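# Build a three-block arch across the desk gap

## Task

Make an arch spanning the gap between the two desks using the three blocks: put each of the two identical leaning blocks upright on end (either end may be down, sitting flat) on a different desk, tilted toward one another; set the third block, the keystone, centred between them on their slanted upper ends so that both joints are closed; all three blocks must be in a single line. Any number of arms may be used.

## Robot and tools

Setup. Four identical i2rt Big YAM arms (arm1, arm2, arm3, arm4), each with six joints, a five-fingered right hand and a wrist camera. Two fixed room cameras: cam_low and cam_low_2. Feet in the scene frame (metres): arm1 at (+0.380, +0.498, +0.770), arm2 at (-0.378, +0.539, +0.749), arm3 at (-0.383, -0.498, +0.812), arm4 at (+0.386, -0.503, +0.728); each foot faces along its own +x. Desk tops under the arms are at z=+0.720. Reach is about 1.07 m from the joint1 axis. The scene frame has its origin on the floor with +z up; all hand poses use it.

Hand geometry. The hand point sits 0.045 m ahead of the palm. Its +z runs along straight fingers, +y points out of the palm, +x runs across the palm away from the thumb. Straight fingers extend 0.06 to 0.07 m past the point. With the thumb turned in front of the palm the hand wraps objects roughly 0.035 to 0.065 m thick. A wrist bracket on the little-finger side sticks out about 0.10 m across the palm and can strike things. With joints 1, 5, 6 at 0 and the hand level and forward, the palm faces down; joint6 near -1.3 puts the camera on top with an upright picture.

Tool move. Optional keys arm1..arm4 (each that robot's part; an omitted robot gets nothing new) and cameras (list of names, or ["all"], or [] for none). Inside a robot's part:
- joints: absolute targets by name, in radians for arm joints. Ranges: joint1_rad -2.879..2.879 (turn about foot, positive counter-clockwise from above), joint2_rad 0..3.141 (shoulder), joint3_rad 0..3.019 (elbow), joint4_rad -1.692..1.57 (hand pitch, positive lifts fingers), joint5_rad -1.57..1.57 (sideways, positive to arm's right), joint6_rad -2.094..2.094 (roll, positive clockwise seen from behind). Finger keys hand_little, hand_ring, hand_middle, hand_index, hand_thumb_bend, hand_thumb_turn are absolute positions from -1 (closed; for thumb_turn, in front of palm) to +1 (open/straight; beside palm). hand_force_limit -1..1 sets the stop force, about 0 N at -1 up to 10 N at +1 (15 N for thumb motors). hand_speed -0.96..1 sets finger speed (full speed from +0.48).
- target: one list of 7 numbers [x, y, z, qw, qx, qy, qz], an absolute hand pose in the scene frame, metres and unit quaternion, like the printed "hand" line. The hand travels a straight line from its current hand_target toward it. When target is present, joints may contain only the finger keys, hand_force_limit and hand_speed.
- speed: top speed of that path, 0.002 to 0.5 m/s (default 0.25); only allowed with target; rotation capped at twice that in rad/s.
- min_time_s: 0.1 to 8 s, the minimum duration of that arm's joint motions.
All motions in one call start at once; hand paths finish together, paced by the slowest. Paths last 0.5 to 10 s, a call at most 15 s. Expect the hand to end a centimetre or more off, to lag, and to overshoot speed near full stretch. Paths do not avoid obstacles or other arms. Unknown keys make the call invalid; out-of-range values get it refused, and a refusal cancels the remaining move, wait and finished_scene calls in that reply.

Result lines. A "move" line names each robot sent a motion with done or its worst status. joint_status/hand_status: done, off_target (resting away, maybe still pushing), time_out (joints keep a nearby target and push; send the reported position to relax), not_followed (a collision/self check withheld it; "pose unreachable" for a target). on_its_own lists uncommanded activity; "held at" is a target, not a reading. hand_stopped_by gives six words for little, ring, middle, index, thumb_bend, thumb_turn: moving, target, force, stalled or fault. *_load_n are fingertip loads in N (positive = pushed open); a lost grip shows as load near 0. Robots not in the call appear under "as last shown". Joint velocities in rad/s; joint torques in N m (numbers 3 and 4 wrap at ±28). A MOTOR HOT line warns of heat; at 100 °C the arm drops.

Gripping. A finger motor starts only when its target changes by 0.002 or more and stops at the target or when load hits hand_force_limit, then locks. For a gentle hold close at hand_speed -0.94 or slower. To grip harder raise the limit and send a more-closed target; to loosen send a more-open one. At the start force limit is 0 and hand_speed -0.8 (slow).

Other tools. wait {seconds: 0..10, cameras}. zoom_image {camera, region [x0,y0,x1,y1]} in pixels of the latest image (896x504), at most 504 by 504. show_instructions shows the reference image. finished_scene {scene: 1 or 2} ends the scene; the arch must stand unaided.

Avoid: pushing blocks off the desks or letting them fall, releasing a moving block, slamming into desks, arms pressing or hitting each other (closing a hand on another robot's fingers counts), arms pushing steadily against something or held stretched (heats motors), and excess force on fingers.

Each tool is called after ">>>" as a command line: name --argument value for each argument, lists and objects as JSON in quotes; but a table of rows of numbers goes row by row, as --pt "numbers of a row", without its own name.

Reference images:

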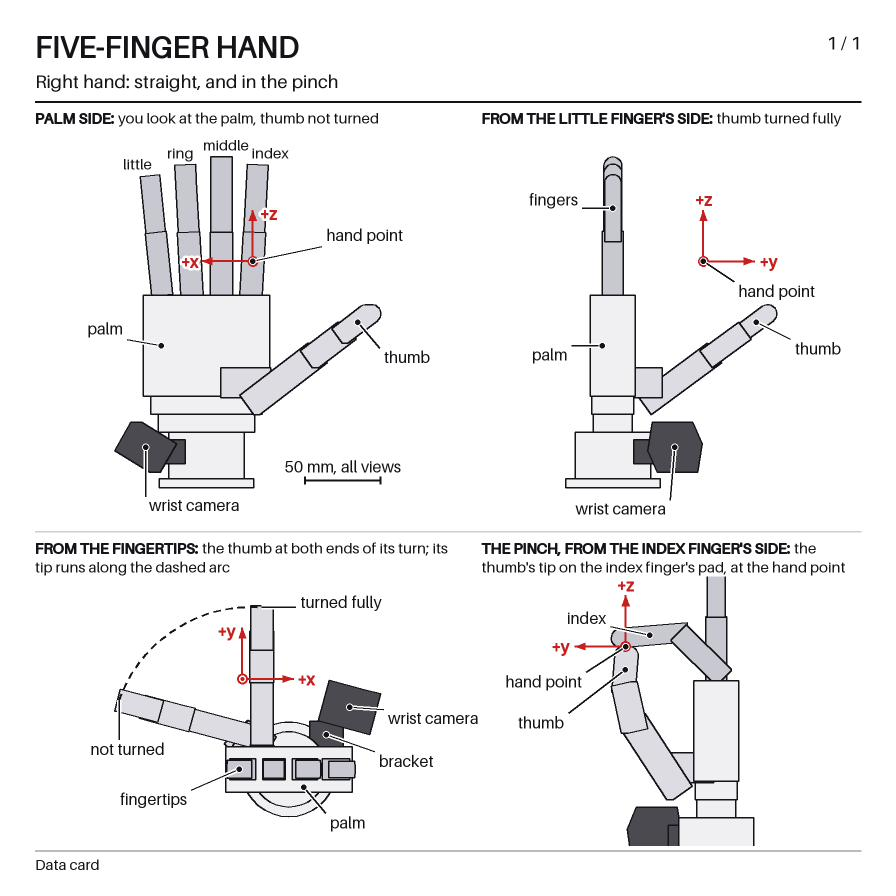

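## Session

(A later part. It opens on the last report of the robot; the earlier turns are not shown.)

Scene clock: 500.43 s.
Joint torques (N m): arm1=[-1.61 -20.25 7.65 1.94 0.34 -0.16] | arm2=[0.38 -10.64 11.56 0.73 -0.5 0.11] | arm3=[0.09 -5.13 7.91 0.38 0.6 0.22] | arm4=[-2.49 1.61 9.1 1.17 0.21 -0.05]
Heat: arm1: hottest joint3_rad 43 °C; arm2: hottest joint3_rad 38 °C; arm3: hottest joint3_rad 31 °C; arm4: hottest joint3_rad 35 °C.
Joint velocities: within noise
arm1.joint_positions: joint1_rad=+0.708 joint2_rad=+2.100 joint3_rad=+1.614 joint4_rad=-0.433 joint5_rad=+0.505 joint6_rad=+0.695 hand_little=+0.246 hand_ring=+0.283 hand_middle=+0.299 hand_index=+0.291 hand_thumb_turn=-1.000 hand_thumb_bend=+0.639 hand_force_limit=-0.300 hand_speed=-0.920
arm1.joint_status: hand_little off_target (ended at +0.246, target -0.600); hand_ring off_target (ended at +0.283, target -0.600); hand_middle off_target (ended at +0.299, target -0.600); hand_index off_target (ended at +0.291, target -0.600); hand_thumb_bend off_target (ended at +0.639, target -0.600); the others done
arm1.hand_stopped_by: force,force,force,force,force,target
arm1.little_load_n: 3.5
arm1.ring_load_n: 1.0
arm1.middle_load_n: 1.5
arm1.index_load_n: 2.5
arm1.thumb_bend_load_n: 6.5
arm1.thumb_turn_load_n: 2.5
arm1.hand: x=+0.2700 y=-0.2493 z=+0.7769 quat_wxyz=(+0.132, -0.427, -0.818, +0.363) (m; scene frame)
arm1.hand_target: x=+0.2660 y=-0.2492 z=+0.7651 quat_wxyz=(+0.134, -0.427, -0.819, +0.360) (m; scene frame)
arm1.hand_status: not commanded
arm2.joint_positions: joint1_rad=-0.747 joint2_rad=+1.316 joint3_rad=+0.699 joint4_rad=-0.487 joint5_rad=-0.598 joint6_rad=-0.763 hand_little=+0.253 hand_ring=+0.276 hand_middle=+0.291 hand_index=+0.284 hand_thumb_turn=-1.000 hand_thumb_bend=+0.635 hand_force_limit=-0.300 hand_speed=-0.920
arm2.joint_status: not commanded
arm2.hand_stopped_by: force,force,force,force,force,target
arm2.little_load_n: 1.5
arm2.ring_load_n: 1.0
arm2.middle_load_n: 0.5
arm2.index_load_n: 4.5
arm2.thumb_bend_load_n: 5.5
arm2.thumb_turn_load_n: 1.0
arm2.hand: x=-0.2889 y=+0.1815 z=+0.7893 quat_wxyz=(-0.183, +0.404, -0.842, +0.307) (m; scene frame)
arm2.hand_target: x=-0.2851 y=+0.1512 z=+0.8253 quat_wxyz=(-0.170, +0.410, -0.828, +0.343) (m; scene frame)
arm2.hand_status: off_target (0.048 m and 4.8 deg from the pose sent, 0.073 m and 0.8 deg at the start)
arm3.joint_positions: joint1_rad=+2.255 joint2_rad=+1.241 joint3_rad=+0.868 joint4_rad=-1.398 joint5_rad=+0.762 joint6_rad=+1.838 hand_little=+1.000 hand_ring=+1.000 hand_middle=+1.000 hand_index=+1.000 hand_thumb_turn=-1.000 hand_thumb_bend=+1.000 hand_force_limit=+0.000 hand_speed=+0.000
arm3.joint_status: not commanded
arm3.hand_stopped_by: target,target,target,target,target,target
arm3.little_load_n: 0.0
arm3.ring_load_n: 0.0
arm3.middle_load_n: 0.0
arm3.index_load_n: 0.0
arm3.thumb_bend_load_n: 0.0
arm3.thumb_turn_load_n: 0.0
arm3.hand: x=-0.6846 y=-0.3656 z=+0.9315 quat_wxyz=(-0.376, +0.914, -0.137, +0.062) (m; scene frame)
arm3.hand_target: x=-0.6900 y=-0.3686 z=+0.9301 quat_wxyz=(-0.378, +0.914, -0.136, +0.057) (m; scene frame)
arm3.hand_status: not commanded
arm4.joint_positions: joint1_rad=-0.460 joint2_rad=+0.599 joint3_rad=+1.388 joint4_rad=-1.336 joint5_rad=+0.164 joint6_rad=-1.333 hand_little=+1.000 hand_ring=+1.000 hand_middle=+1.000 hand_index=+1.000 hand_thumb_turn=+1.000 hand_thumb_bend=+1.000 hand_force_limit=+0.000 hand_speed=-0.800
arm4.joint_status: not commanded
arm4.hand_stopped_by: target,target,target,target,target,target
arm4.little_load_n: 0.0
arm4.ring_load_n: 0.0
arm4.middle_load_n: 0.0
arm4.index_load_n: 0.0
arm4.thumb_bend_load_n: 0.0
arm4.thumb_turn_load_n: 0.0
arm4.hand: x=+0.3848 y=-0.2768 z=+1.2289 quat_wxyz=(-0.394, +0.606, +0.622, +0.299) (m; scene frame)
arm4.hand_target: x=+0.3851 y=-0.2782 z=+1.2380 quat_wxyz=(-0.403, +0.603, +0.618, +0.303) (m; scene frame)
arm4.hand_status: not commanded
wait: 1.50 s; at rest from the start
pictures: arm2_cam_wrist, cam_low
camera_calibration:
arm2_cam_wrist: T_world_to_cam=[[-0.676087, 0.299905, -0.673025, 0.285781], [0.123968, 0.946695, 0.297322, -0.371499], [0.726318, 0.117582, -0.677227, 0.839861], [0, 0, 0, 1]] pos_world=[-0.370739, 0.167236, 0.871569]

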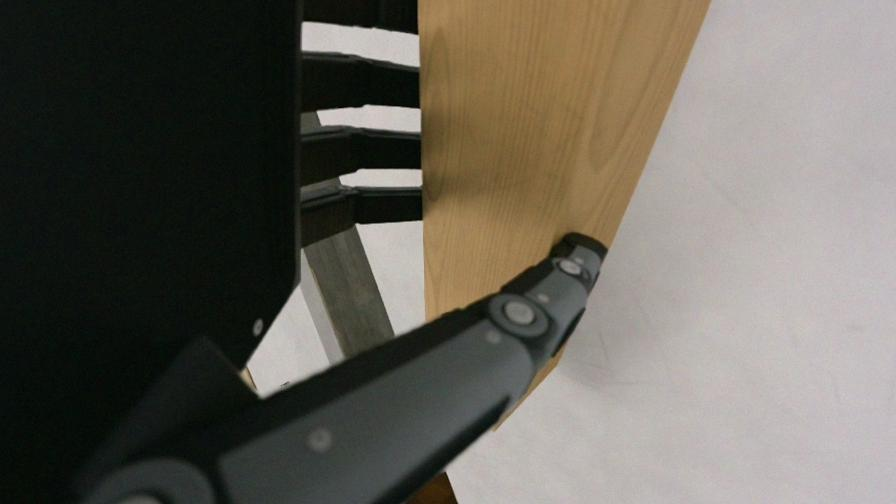

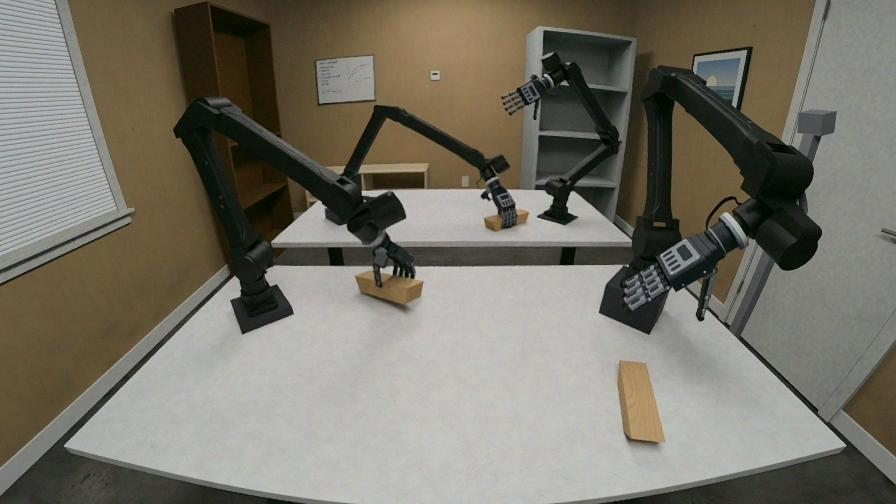

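>>> move --arm1 '{"target": [0.266, -0.235, 0.86, 0.1339, -0.4266, -0.8186, 0.3604], "speed": 0.08}' --arm2 '{"target": [-0.26, 0.13, 0.95, 0.1699, -0.4101, 0.8279, -0.3429], "speed": 0.12}' --cameras '["arm1_cam_wrist", "arm2_cam_wrist", "cam_low", "cam_low_2"]'

Scene clock: 524.17 s.
Joint torques (N m): arm1=[-1.55 -24.41 10.24 1.33 0.42 -0.14] | arm2=[0.44 -10.52 13.57 0.8 -0.44 0.19] | arm3=[-0.32 -5.66 8.02 0.39 0.6 0.21] | arm4=[-2.26 1.61 9.13 1.18 0.21 -0.04]
Heat: arm1: hottest joint3_rad 42 °C; arm2: hottest joint3_rad 41 °C; arm3: hottest joint3_rad 31 °C; arm4: hottest joint3_rad 35 °C.
move: arm1 off_target; arm2 off_target
Joint velocities: within noise
arm1.joint_positions: joint1_rad=+0.708 joint2_rad=+2.017 joint3_rad=+1.614 joint4_rad=-0.593 joint5_rad=+0.502 joint6_rad=+0.694 hand_little=+0.246 hand_ring=+0.283 hand_middle=+0.298 hand_index=+0.291 hand_thumb_turn=-1.000 hand_thumb_bend=+0.639 hand_force_limit=-0.300 hand_speed=-0.920
arm1.joint_status: not commanded
arm1.hand_stopped_by: force,force,force,force,force,target
arm1.little_load_n: 1.0
arm1.ring_load_n: 0.0
arm1.middle_load_n: 0.0
arm1.index_load_n: 3.5
arm1.thumb_bend_load_n: 3.5
arm1.thumb_turn_load_n: 1.0
arm1.hand: x=+0.2729 y=-0.2195 z=+0.8148 quat_wxyz=(+0.144, -0.422, -0.832, +0.330) (m; scene frame)
arm1.hand_target: x=+0.2661 y=-0.2335 z=+0.8600 quat_wxyz=(+0.134, -0.427, -0.819, +0.360) (m; scene frame)
arm1.hand_status: off_target (0.048 m and 4.0 deg from the pose sent, 0.084 m and 0.4 deg at the start)
arm2.joint_positions: joint1_rad=-0.682 joint2_rad=+1.233 joint3_rad=+0.965 joint4_rad=-0.808 joint5_rad=-0.564 joint6_rad=-0.706 hand_little=+0.253 hand_ring=+0.276 hand_middle=+0.291 hand_index=+0.284 hand_thumb_turn=-1.000 hand_thumb_bend=+0.635 hand_force_limit=-0.300 hand_speed=-0.920
arm2.joint_status: not commanded
arm2.hand_stopped_by: force,force,force,force,force,target
arm2.little_load_n: 1.0
arm2.ring_load_n: 1.0
arm2.middle_load_n: 0.0
arm2.index_load_n: 4.5
arm2.thumb_bend_load_n: 5.5
arm2.thumb_turn_load_n: 1.0
arm2.hand: x=-0.2666 y=+0.1548 z=+0.9051 quat_wxyz=(-0.182, +0.408, -0.842, +0.303) (m; scene frame)
arm2.hand_target: x=-0.2604 y=+0.1331 z=+0.9499 quat_wxyz=(-0.170, +0.410, -0.828, +0.343) (m; scene frame)
arm2.hand_status: off_target (0.052 m and 5.0 deg from the pose sent, 0.171 m and 4.8 deg at the start)
arm3, arm4: as last shown
arm3.middle_load_n: -0.5
pictures: arm1_cam_wrist, arm2_cam_wrist, cam_low, cam_low_2
camera_calibration:
arm1_cam_wrist: T_world_to_cam=[[0.416881, 0.58907, -0.692247, 0.584542], [0.90689, -0.320932, 0.273044, -0.544129], [-0.0613216, -0.741619, -0.668012, 0.511349], [0, 0, 0, 1]] pos_world=[0.281138, -0.139738, 0.894807]
arm2_cam_wrist: T_world_to_cam=[[-0.683274, 0.297352, -0.666872, 0.379694], [0.120068, 0.946644, 0.299079, -0.386091], [0.720222, 0.124283, -0.68252, 0.907384], [0, 0, 0, 1]] pos_world=[-0.347726, 0.139816, 0.987987]

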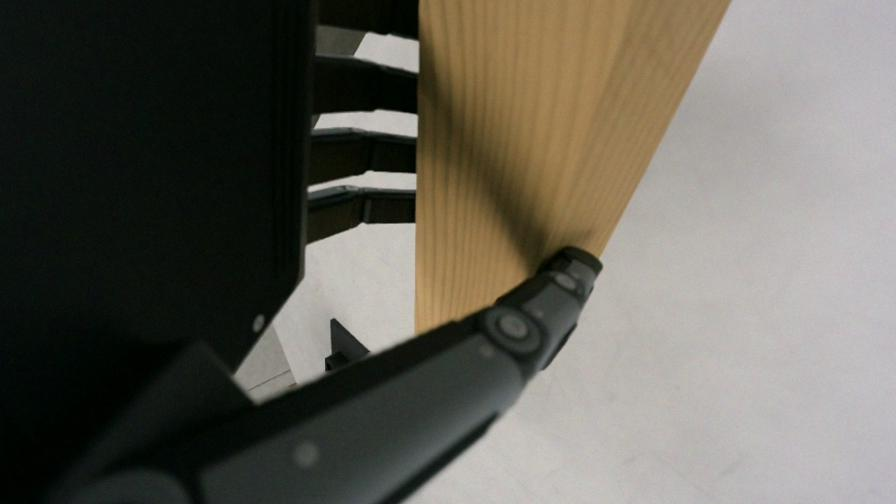

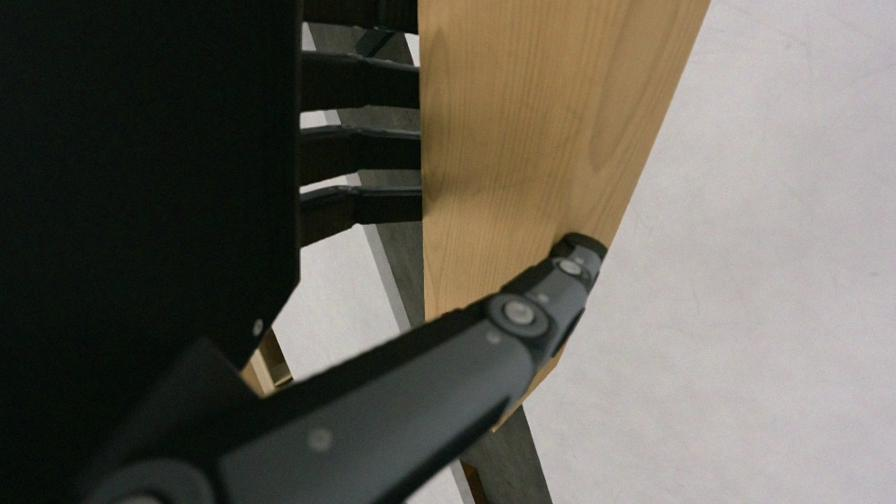

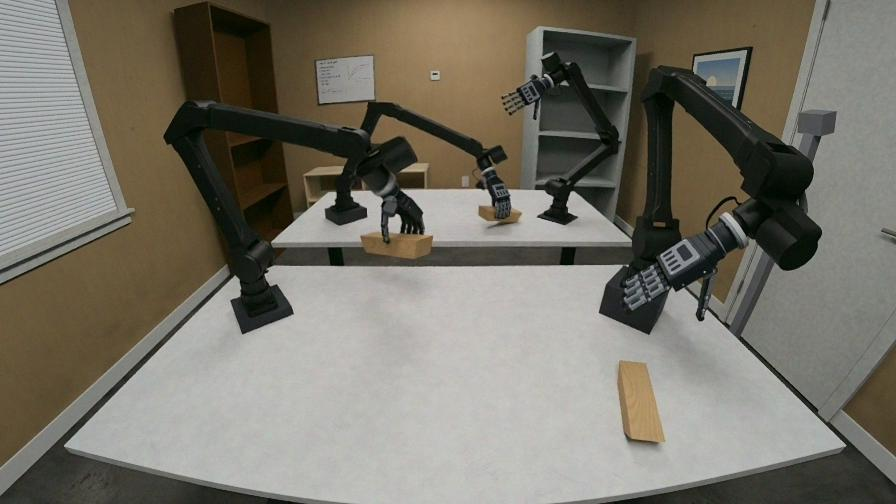

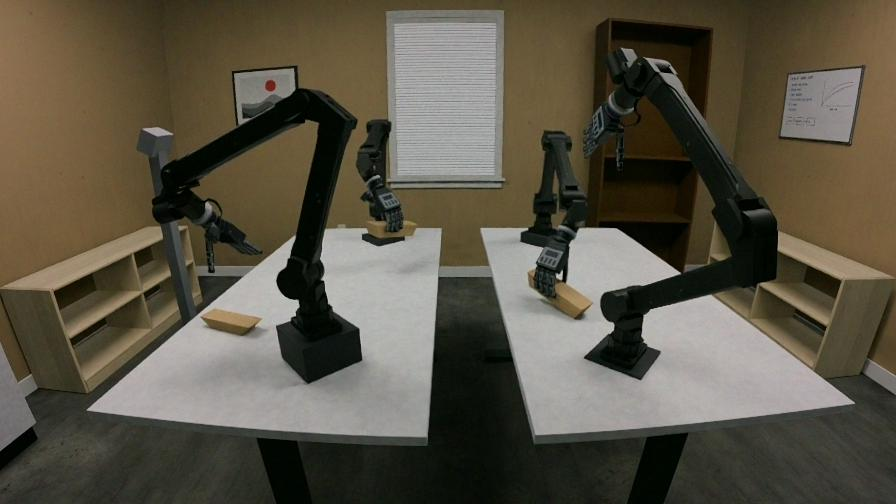

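>>> move --arm1 '{"target": [0.25, -0.12, 0.98, 0.1339, -0.4266, -0.8186, 0.3604], "speed": 0.12}' --arm2 '{"target": [-0.22, 0.06, 0.99, 0.3758, -0.1023, 0.8509, -0.3524], "speed": 0.12}' --cameras '["arm1_cam_wrist", "arm2_cam_wrist", "cam_low", "cam_low_2"]'

Scene clock: 532.43 s.
Joint torques (N m): arm1=[-2.2 -16.85 8.43 1.29 0.26 -0.19] | arm2=[-0.91 -8.94 10.63 1.92 -0.38 0.18] | arm3=[0.38 -5.54 7.92 0.47 0.58 0.25] | arm4=[-2.26 1.61 9.14 1.17 0.21 -0.03]
Heat: arm1: hottest joint3_rad 42 °C; arm2: hottest joint3_rad 43 °C; arm3: hottest joint3_rad 31 °C; arm4: hottest joint3_rad 35 °C.
move: arm1 done; arm2 off_target
Joint velocities: within noise
arm1.joint_positions: joint1_rad=+0.663 joint2_rad=+1.621 joint3_rad=+1.460 joint4_rad=-0.739 joint5_rad=+0.475 joint6_rad=+0.654 hand_little=+0.246 hand_ring=+0.283 hand_middle=+0.298 hand_index=+0.291 hand_thumb_turn=-1.000 hand_thumb_bend=+0.637 hand_force_limit=-0.300 hand_speed=-0.920
arm1.joint_status: not commanded
arm1.hand_stopped_by: force,force,force,force,force,target
arm1.little_load_n: 0.0
arm1.ring_load_n: 0.0
arm1.middle_load_n: -0.5
arm1.index_load_n: 0.0
arm1.thumb_bend_load_n: 0.0
arm1.thumb_turn_load_n: 0.0
arm1.hand: x=+0.2565 y=-0.1252 z=+0.9774 quat_wxyz=(+0.131, -0.426, -0.818, +0.363) (m; scene frame)
arm1.hand_target: x=+0.2500 y=-0.1201 z=+0.9799 quat_wxyz=(+0.134, -0.427, -0.819, +0.360) (m; scene frame)
arm1.hand_status: done (0.009 m and 0.5 deg from the pose sent, 0.194 m and 4.0 deg at the start)
arm2.joint_positions: joint1_rad=-0.748 joint2_rad=+1.338 joint3_rad=+1.040 joint4_rad=-0.469 joint5_rad=-0.807 joint6_rad=+0.100 hand_little=+0.253 hand_ring=+0.276 hand_middle=+0.291 hand_index=+0.284 hand_thumb_turn=-1.000 hand_thumb_bend=+0.633 hand_force_limit=-0.300 hand_speed=-0.920
arm2.joint_status: not commanded
arm2.hand_stopped_by: force,force,force,force,force,target
arm2.little_load_n: 0.0
arm2.ring_load_n: 0.0
arm2.middle_load_n: 0.0
arm2.index_load_n: 0.0
arm2.thumb_bend_load_n: 0.0
arm2.thumb_turn_load_n: 0.0
arm2.hand: x=-0.2176 y=+0.0771 z=+0.9784 quat_wxyz=(-0.376, +0.104, -0.856, +0.338) (m; scene frame)
arm2.hand_target: x=-0.2203 y=+0.0609 z=+0.9901 quat_wxyz=(-0.376, +0.102, -0.851, +0.352) (m; scene frame)
arm2.hand_status: off_target (0.021 m and 1.8 deg from the pose sent, 0.135 m and 42.1 deg at the start)
arm3, arm4: as last shown
arm3.middle_load_n: 0.0
pictures: arm1_cam_wrist, arm2_cam_wrist, cam_low, cam_low_2
camera_calibration:
arm1_cam_wrist: T_world_to_cam=[[0.412149, 0.5337, -0.738443, 0.687823], [0.908683, -0.29997, 0.290366, -0.558144], [-0.0665426, -0.790685, -0.608596, 0.625931], [0, 0, 0, 1]] pos_world=[0.265342, -0.0396032, 1.05092]
arm2_cam_wrist: T_world_to_cam=[[-0.063694, 0.63288, -0.771625, 0.696708], [0.243046, 0.759752, 0.60308, -0.596618], [0.967921, -0.149128, -0.202211, 0.536774], [0, 0, 0, 1]] pos_world=[-0.330173, 0.0923973, 1.00595]

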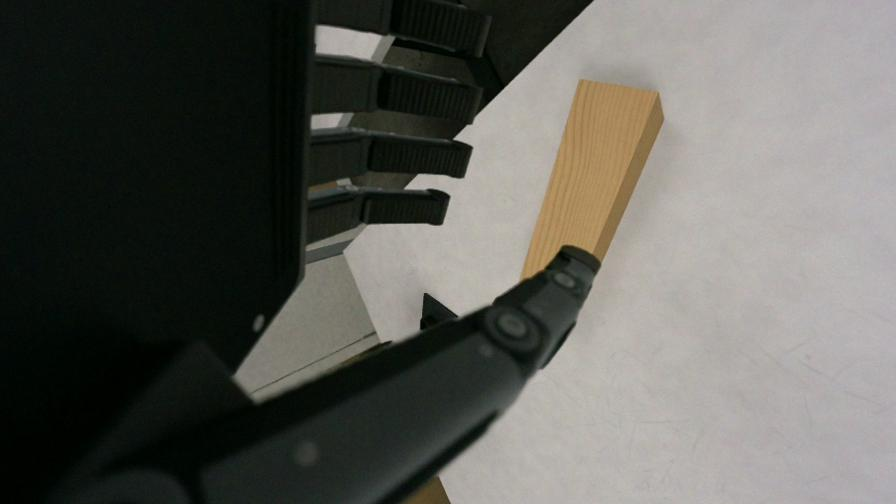

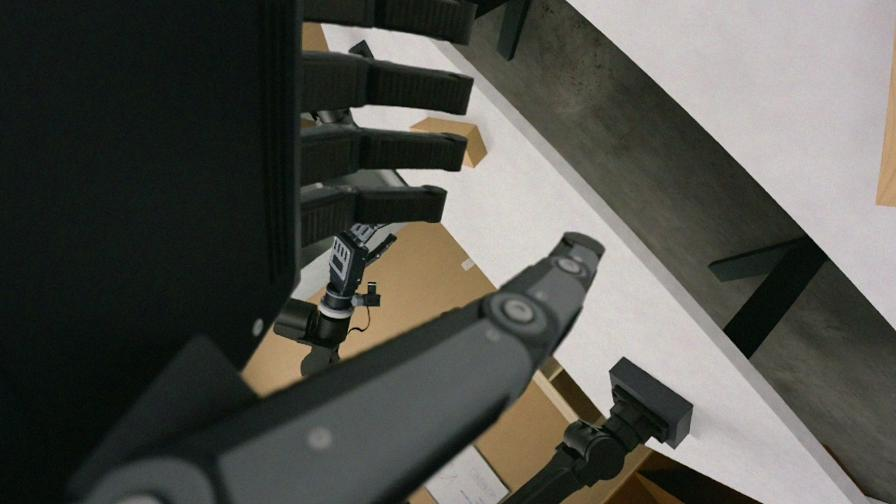

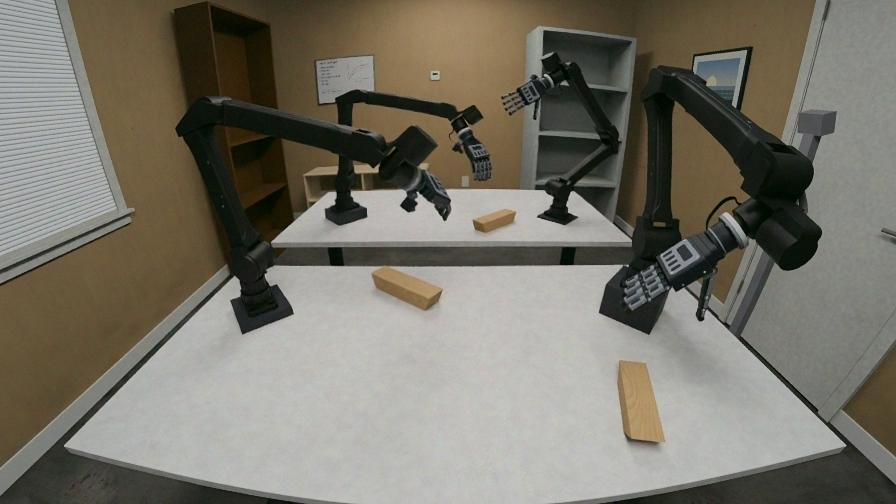

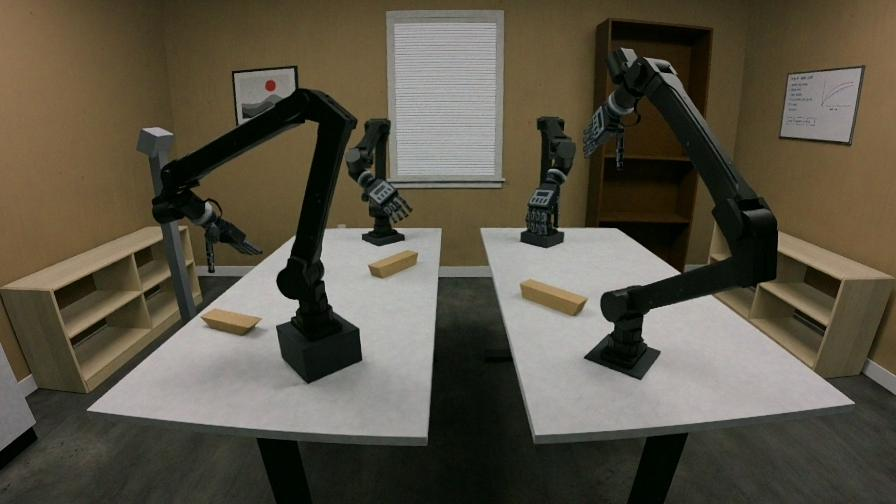

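>>> move --arm1 '{"target": [0.27, -0.23, 0.93, 0.1339, -0.4266, -0.8186, 0.3604], "joints": {"hand_speed": 0.0, "hand_index": 1.0, "hand_middle": 1.0, "hand_ring": 1.0, "hand_little": 1.0, "hand_thumb_bend": 1.0}, "speed": 0.2}' --arm2 '{"target": [-0.301, 0.136, 0.93, 0.1699, -0.4101, 0.8279, -0.3429], "joints": {"hand_speed": 0.0, "hand_index": 1.0, "hand_middle": 1.0, "hand_ring": 1.0, "hand_little": 1.0, "hand_thumb_bend": 1.0}, "speed": 0.25}' --cameras '["arm1_cam_wrist", "arm2_cam_wrist", "cam_low", "arm4_cam_wrist"]'

>>> zoom_image --camera "arm1_cam_wrist" --region '[450, 40, 710, 360]'

>>> zoom_image --camera "arm2_cam_wrist" --region '[490, 0, 770, 320]'

Scene clock: 557.10 s.
Joint torques (N m): arm1=[-0.5 -18.78 12.08 1.14 0.49 0.01] | arm2=[-0.73 -9.64 7.09 0.68 -0.21 -0.17] | arm3=[0.5 -5.01 7.87 0.53 0.6 0.17] | arm4=[-2.37 1.61 9.13 1.18 0.21 -0.03]
Heat: arm1: hottest joint3_rad 45 °C; arm2: hottest joint3_rad 47 °C; arm3: hottest joint3_rad 31 °C; arm4: hottest joint3_rad 35 °C.
move: arm1 off_target; arm2 done
Joint velocities: within noise
arm1.joint_positions: joint1_rad=+0.697 joint2_rad=+1.899 joint3_rad=+1.691 joint4_rad=-0.744 joint5_rad=+0.503 joint6_rad=+0.684 hand_little=+1.000 hand_ring=+1.000 hand_middle=+1.000 hand_index=+1.000 hand_thumb_turn=-1.000 hand_thumb_bend=+1.000 hand_force_limit=-0.300 hand_speed=+0.000
arm1.joint_status: all done
arm1.hand_stopped_by: target,target,target,target,target,target
arm1.little_load_n: 0.0
arm1.ring_load_n: 0.0
arm1.middle_load_n: 0.0
arm1.index_load_n: 0.0
arm1.thumb_bend_load_n: 0.0
arm1.thumb_turn_load_n: 0.0
arm1.hand: x=+0.2646 y=-0.2128 z=+0.9160 quat_wxyz=(+0.141, -0.425, -0.824, +0.348) (m; scene frame)
arm1.hand_target: x=+0.2702 y=-0.2290 z=+0.9300 quat_wxyz=(+0.134, -0.426, -0.819, +0.361) (m; scene frame)
arm1.hand_status: off_target (0.023 m and 1.8 deg from the pose sent, 0.116 m and 0.5 deg at the start)
arm2.joint_positions: joint1_rad=-0.779 joint2_rad=+1.230 joint3_rad=+1.017 joint4_rad=-0.817 joint5_rad=-0.629 joint6_rad=-0.782 hand_little=+1.000 hand_ring=+1.000 hand_middle=+1.000 hand_index=+1.000 hand_thumb_turn=-1.000 hand_thumb_bend=+1.000 hand_force_limit=-0.300 hand_speed=+0.000
arm2.joint_status: all done
arm2.hand_stopped_by: target,target,target,target,target,target
arm2.little_load_n: 0.0
arm2.ring_load_n: 0.0
arm2.middle_load_n: 0.0
arm2.index_load_n: 0.0
arm2.thumb_bend_load_n: 0.0
arm2.thumb_turn_load_n: 0.0
arm2.hand: x=-0.2977 y=+0.1302 z=+0.9316 quat_wxyz=(-0.172, +0.408, -0.827, +0.346) (m; scene frame)
arm2.hand_target: x=-0.3009 y=+0.1358 z=+0.9301 quat_wxyz=(-0.170, +0.410, -0.828, +0.343) (m; scene frame)
arm2.hand_status: done (0.007 m and 0.6 deg from the pose sent, 0.113 m and 42.7 deg at the start)
arm3, arm4: as last shown
arm4.middle_load_n: -0.5
pictures: arm1_cam_wrist, arm2_cam_wrist, arm4_cam_wrist, cam_low
camera_calibration:
arm1_cam_wrist: T_world_to_cam=[[0.412495, 0.559721, -0.718722, 0.673277], [0.908192, -0.314135, 0.276597, -0.564239], [-0.0709583, -0.766832, -0.637913, 0.552884], [0, 0, 0, 1]] pos_world=[0.273947, -0.130124, 0.992658]
arm2_cam_wrist: T_world_to_cam=[[-0.663598, 0.24248, -0.707701, 0.434561], [0.122706, 0.96848, 0.216772, -0.292433], [0.737957, 0.0570101, -0.672435, 0.955504], [0, 0, 0, 1]] pos_world=[-0.380864, 0.12337, 1.01344]

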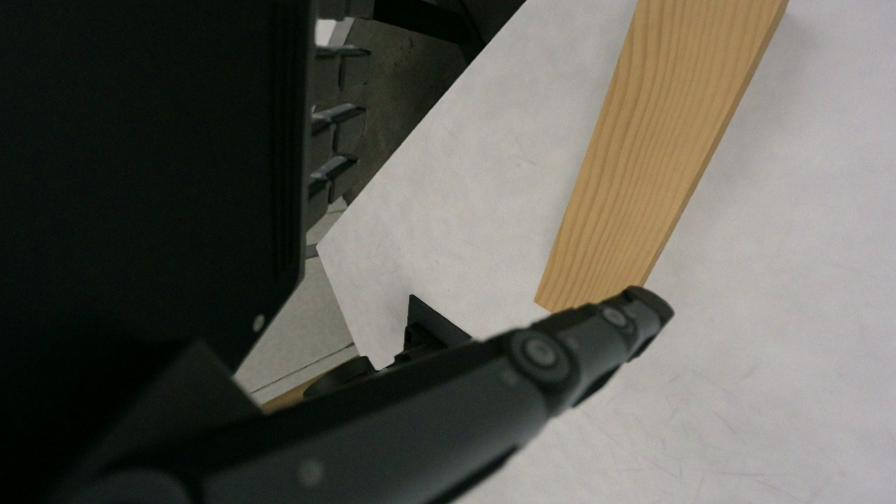

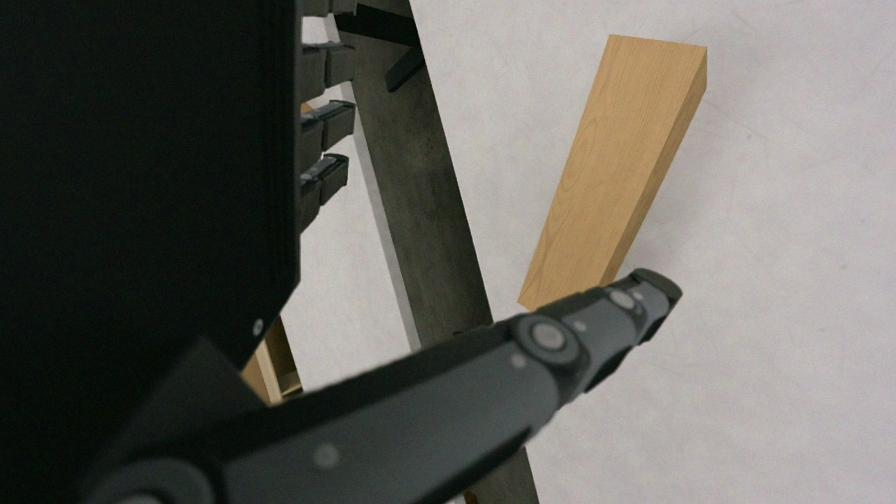

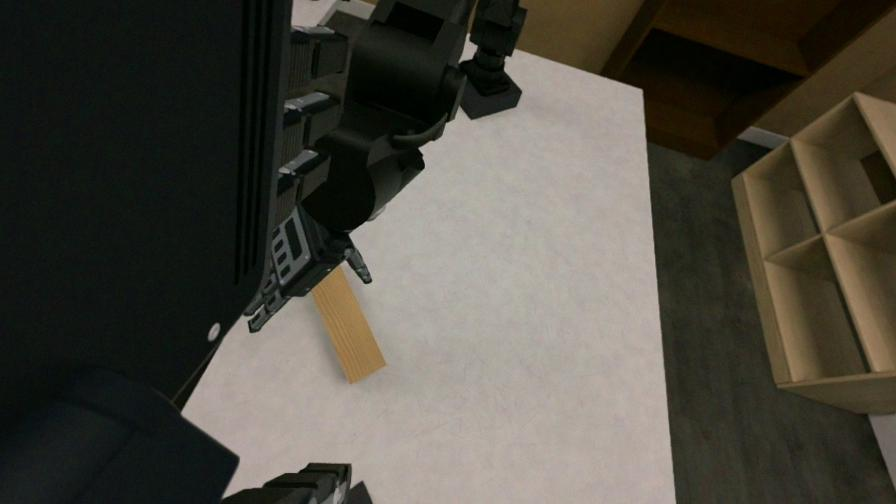

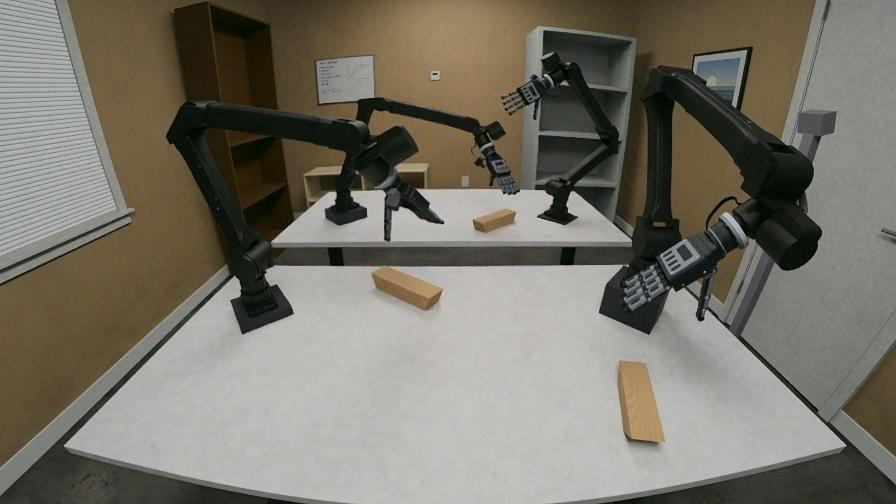

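Scaled by 1.575 from the camera's 896x504 image, which has a finer 1280x720 frame.

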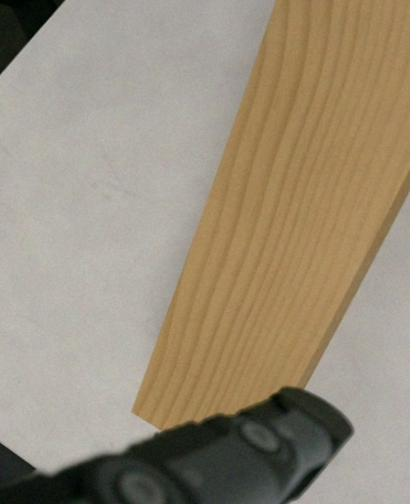

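Scaled by 1.575 from the camera's 896x504 image, which has a finer 1280x720 frame.

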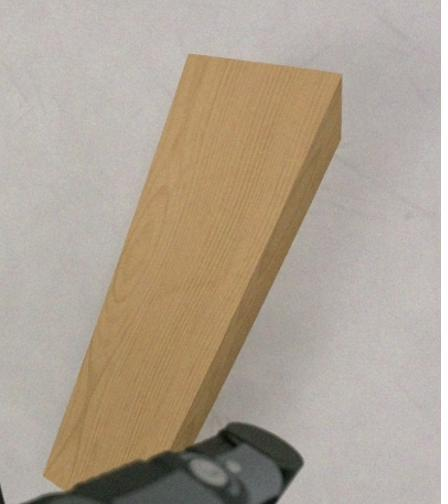

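>>> move --arm1 '{"target": [0.265, -0.2035, 0.822, 0.1182, -0.3905, -0.8364, 0.3659], "speed": 0.12}' --arm2 '{"target": [-0.263, 0.141, 0.765, 0.1758, -0.4244, 0.8206, -0.3399], "speed": 0.12}' --cameras '["arm1_cam_wrist", "arm2_cam_wrist", "arm4_cam_wrist"]'

>>> zoom_image --camera "arm1_cam_wrist" --region '[370, 0, 750, 380]'

>>> zoom_image --camera "arm2_cam_wrist" --region '[370, 0, 750, 380]'

Scene clock: 588.37 s.
Joint torques (N m): arm1=[-1.96 -18.37 7.91 2.1 0.25 -0.22] | arm2=[0.38 -8.41 5.79 1.73 -0.19 0.14] | arm3=[-0.09 -5.07 7.97 0.61 0.61 0.17] | arm4=[-2.37 1.67 9.13 1.2 0.21 -0.04]
Heat: arm1: hottest joint3_rad 48 °C; arm2: hottest joint3_rad 42 °C; arm3: hottest joint3_rad 31 °C; arm4: hottest joint3_rad 35 °C.
move: arm1 off_target; arm2 done
Joint velocities: within noise
arm1.joint_positions: joint1_rad=+0.691 joint2_rad=+1.918 joint3_rad=+1.463 joint4_rad=-0.429 joint5_rad=+0.439 joint6_rad=+0.602 hand_little=+1.000 hand_ring=+1.000 hand_middle=+1.000 hand_index=+1.000 hand_thumb_turn=-1.000 hand_thumb_bend=+1.000 hand_force_limit=-0.300 hand_speed=+0.000
arm1.joint_status: not commanded
arm1.hand_stopped_by: target,target,target,target,target,target
arm1.little_load_n: 0.0
arm1.ring_load_n: 0.0
arm1.middle_load_n: 0.0
arm1.index_load_n: 0.0
arm1.thumb_bend_load_n: 0.0
arm1.thumb_turn_load_n: 0.0
arm1.hand: x=+0.2730 y=-0.2018 z=+0.8294 quat_wxyz=(+0.116, -0.390, -0.837, +0.366) (m; scene frame)
arm1.hand_target: x=+0.2651 y=-0.2033 z=+0.8221 quat_wxyz=(+0.118, -0.390, -0.836, +0.366) (m; scene frame)
arm1.hand_status: off_target (0.011 m and 0.3 deg from the pose sent, 0.095 m and 5.4 deg at the start)
arm2.joint_positions: joint1_rad=-0.690 joint2_rad=+1.424 joint3_rad=+0.726 joint4_rad=-0.298 joint5_rad=-0.593 joint6_rad=-0.742 hand_little=+1.000 hand_ring=+1.000 hand_middle=+1.000 hand_index=+1.000 hand_thumb_turn=-1.000 hand_thumb_bend=+1.000 hand_force_limit=-0.300 hand_speed=+0.000
arm2.joint_status: not commanded
arm2.hand_stopped_by: target,target,target,target,target,target
arm2.little_load_n: 0.0
arm2.ring_load_n: 0.0
arm2.middle_load_n: 0.0
arm2.index_load_n: 0.0
arm2.thumb_bend_load_n: 0.0
arm2.thumb_turn_load_n: 0.0
arm2.hand: x=-0.2662 y=+0.1390 z=+0.7723 quat_wxyz=(-0.173, +0.428, -0.818, +0.344) (m; scene frame)
arm2.hand_target: x=-0.2631 y=+0.1411 z=+0.7651 quat_wxyz=(-0.176, +0.424, -0.821, +0.340) (m; scene frame)
arm2.hand_status: done (0.008 m and 0.8 deg from the pose sent, 0.170 m and 2.2 deg at the start)
arm3, arm4: as last shown
arm4.middle_load_n: 0.0
pictures: arm1_cam_wrist, arm2_cam_wrist, arm4_cam_wrist
camera_calibration:
arm1_cam_wrist: T_world_to_cam=[[0.364474, 0.570862, -0.735714, 0.630806], [0.931211, -0.221527, 0.289434, -0.542625], [0.00224643, -0.790596, -0.612334, 0.460665], [0, 0, 0, 1]] pos_world=[0.274351, -0.11611, 0.903228]
arm2_cam_wrist: T_world_to_cam=[[-0.681687, 0.206801, -0.701809, 0.336093], [0.08401, 0.975002, 0.205702, -0.27281], [0.726805, 0.0812653, -0.68202, 0.825762], [0, 0, 0, 1]] pos_world=[-0.348139, 0.12938, 0.855176]

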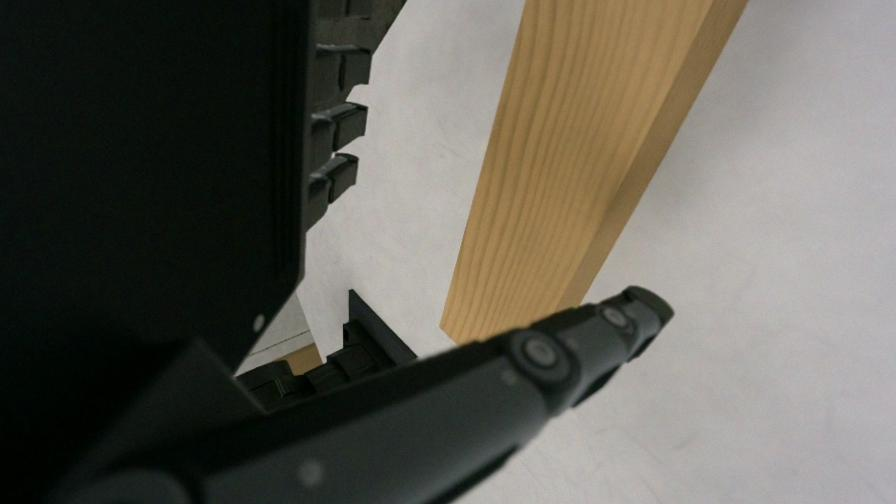

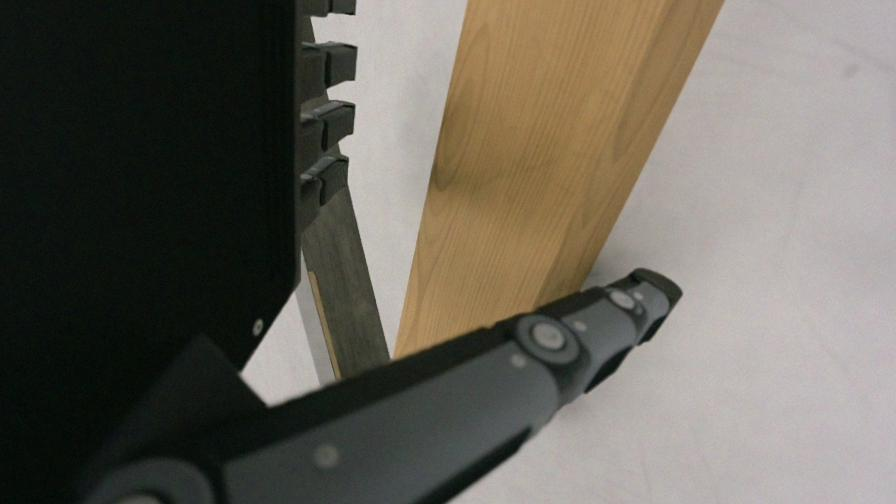

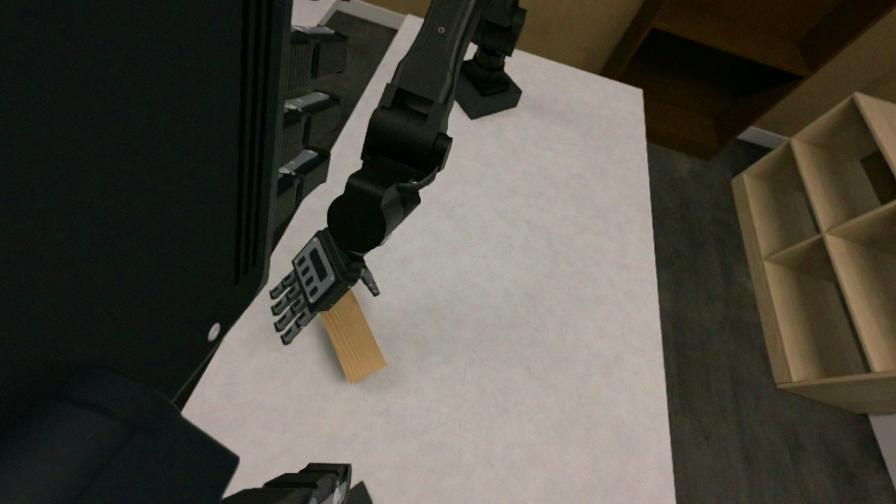

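Scaled by 1.326 from the camera's 896x504 image, which has a finer 1280x720 frame.

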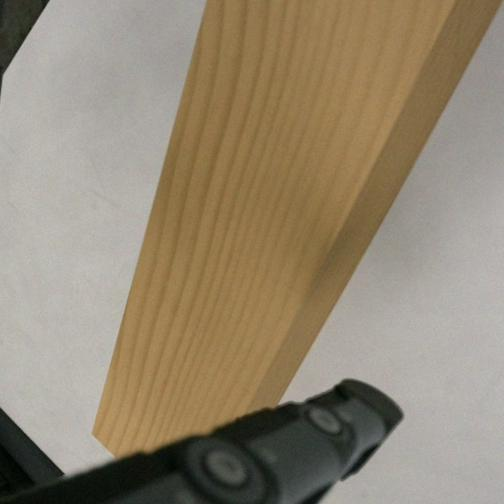

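Scaled by 1.326 from the camera's 896x504 image, which has a finer 1280x720 frame.

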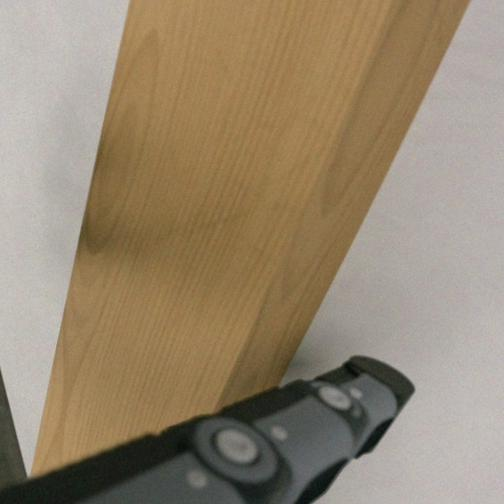

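>>> move --arm1 '{"target": [0.2582, -0.1951, 0.765, 0.142, -0.3743, -0.8443, 0.356], "speed": 0.08}' --arm2 '{"target": [-0.263, 0.141, 0.743, 0.1758, -0.4244, 0.8206, -0.3399], "speed": 0.08}' --cameras '["arm1_cam_wrist", "arm2_cam_wrist"]'

>>> zoom_image --camera "arm1_cam_wrist" --region '[350, 0, 750, 400]'

Scene clock: 621.33 s.
Joint torques (N m): arm1=[-2.08 -18.84 7.42 2.11 0.45 -0.23] | arm2=[0.44 -8.47 5.31 1.77 -0.19 0.11] | arm3=[-0.32 -5.48 8.06 0.42 0.61 0.18] | arm4=[-2.37 1.67 9.14 1.17 0.21 -0.03]
Heat: arm1: hottest joint3_rad 45 °C; arm2: hottest joint3_rad 39 °C; arm3: hottest joint3_rad 31 °C; arm4: hottest joint3_rad 35 °C.
move: arm1 off_target; arm2 done
Joint velocities: within noise
arm1.joint_positions: joint1_rad=+0.690 joint2_rad=+1.988 joint3_rad=+1.417 joint4_rad=-0.331 joint5_rad=+0.461 joint6_rad=+0.557 hand_little=+1.000 hand_ring=+1.000 hand_middle=+1.000 hand_index=+1.000 hand_thumb_turn=-1.000 hand_thumb_bend=+1.000 hand_force_limit=-0.300 hand_speed=+0.000
arm1.joint_status: not commanded
arm1.hand_stopped_by: target,target,target,target,target,target
arm1.little_load_n: -0.5
arm1.ring_load_n: 0.0
arm1.middle_load_n: 0.0
arm1.index_load_n: -0.5
arm1.thumb_bend_load_n: 0.0
arm1.thumb_turn_load_n: 0.0
arm1.hand: x=+0.2675 y=-0.1946 z=+0.7726 quat_wxyz=(+0.137, -0.373, -0.845, +0.357) (m; scene frame)
arm1.hand_target: x=+0.2582 y=-0.1949 z=+0.7652 quat_wxyz=(+0.142, -0.375, -0.844, +0.356) (m; scene frame)
arm1.hand_status: off_target (0.012 m and 0.6 deg from the pose sent, 0.066 m and 3.8 deg at the start)
arm2.joint_positions: joint1_rad=-0.690 joint2_rad=+1.473 joint3_rad=+0.705 joint4_rad=-0.224 joint5_rad=-0.593 joint6_rad=-0.742 hand_little=+1.000 hand_ring=+1.000 hand_middle=+1.000 hand_index=+1.000 hand_thumb_turn=-1.000 hand_thumb_bend=+1.000 hand_force_limit=-0.300 hand_speed=+0.000
arm2.joint_status: not commanded
arm2.hand_stopped_by: target,target,target,target,target,target
arm2.little_load_n: 0.0
arm2.ring_load_n: 0.0
arm2.middle_load_n: 0.0
arm2.index_load_n: 0.0
arm2.thumb_bend_load_n: 0.0
arm2.thumb_turn_load_n: 0.0
arm2.hand: x=-0.2662 y=+0.1374 z=+0.7516 quat_wxyz=(-0.172, +0.428, -0.817, +0.346) (m; scene frame)
arm2.hand_target: x=-0.2631 y=+0.1412 z=+0.7433 quat_wxyz=(-0.176, +0.424, -0.821, +0.340) (m; scene frame)
arm2.hand_status: done (0.010 m and 1.0 deg from the pose sent, 0.030 m and 0.8 deg at the start)
arm3, arm4: as last shown
pictures: arm1_cam_wrist, arm2_cam_wrist
camera_calibration:
arm1_cam_wrist: T_world_to_cam=[[0.326359, 0.608369, -0.723448, 0.59493], [0.945209, -0.216842, 0.244049, -0.487297], [-0.00840176, -0.763457, -0.645804, 0.465636], [0, 0, 0, 1]] pos_world=[0.270349, -0.112111, 0.850035]
arm2_cam_wrist: T_world_to_cam=[[-0.681445, 0.204496, -0.702719, 0.322971], [0.0842068, 0.975701, 0.202279, -0.264455], [0.727009, 0.078668, -0.682107, 0.812226], [0, 0, 0, 1]] pos_world=[-0.348139, 0.128086, 0.834476]

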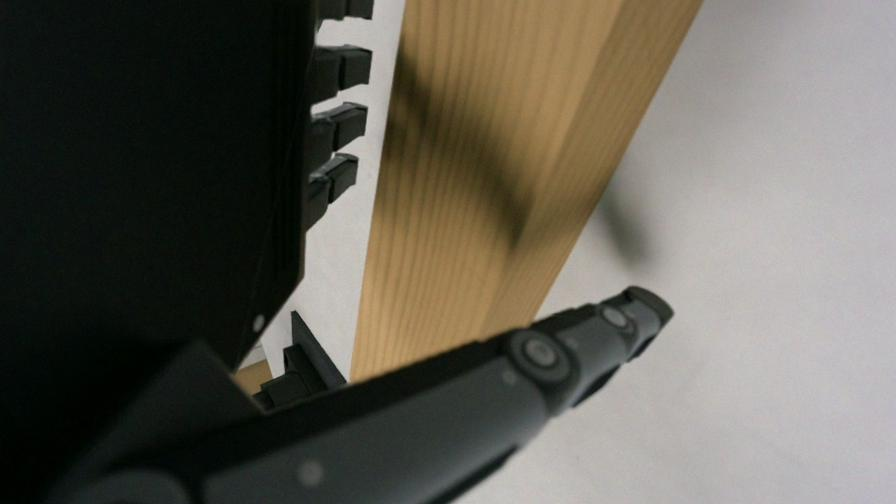

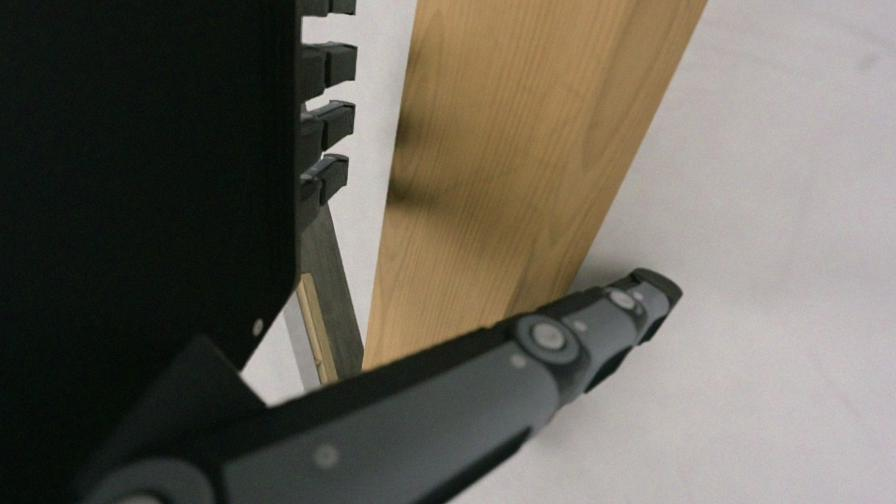

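Scaled by 1.260 from the camera's 896x504 image, which has a finer 1280x720 frame.

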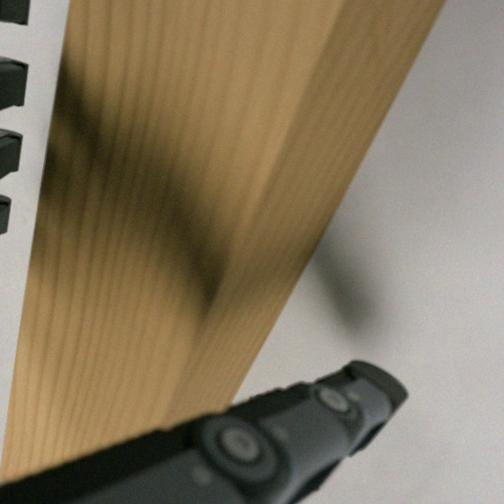

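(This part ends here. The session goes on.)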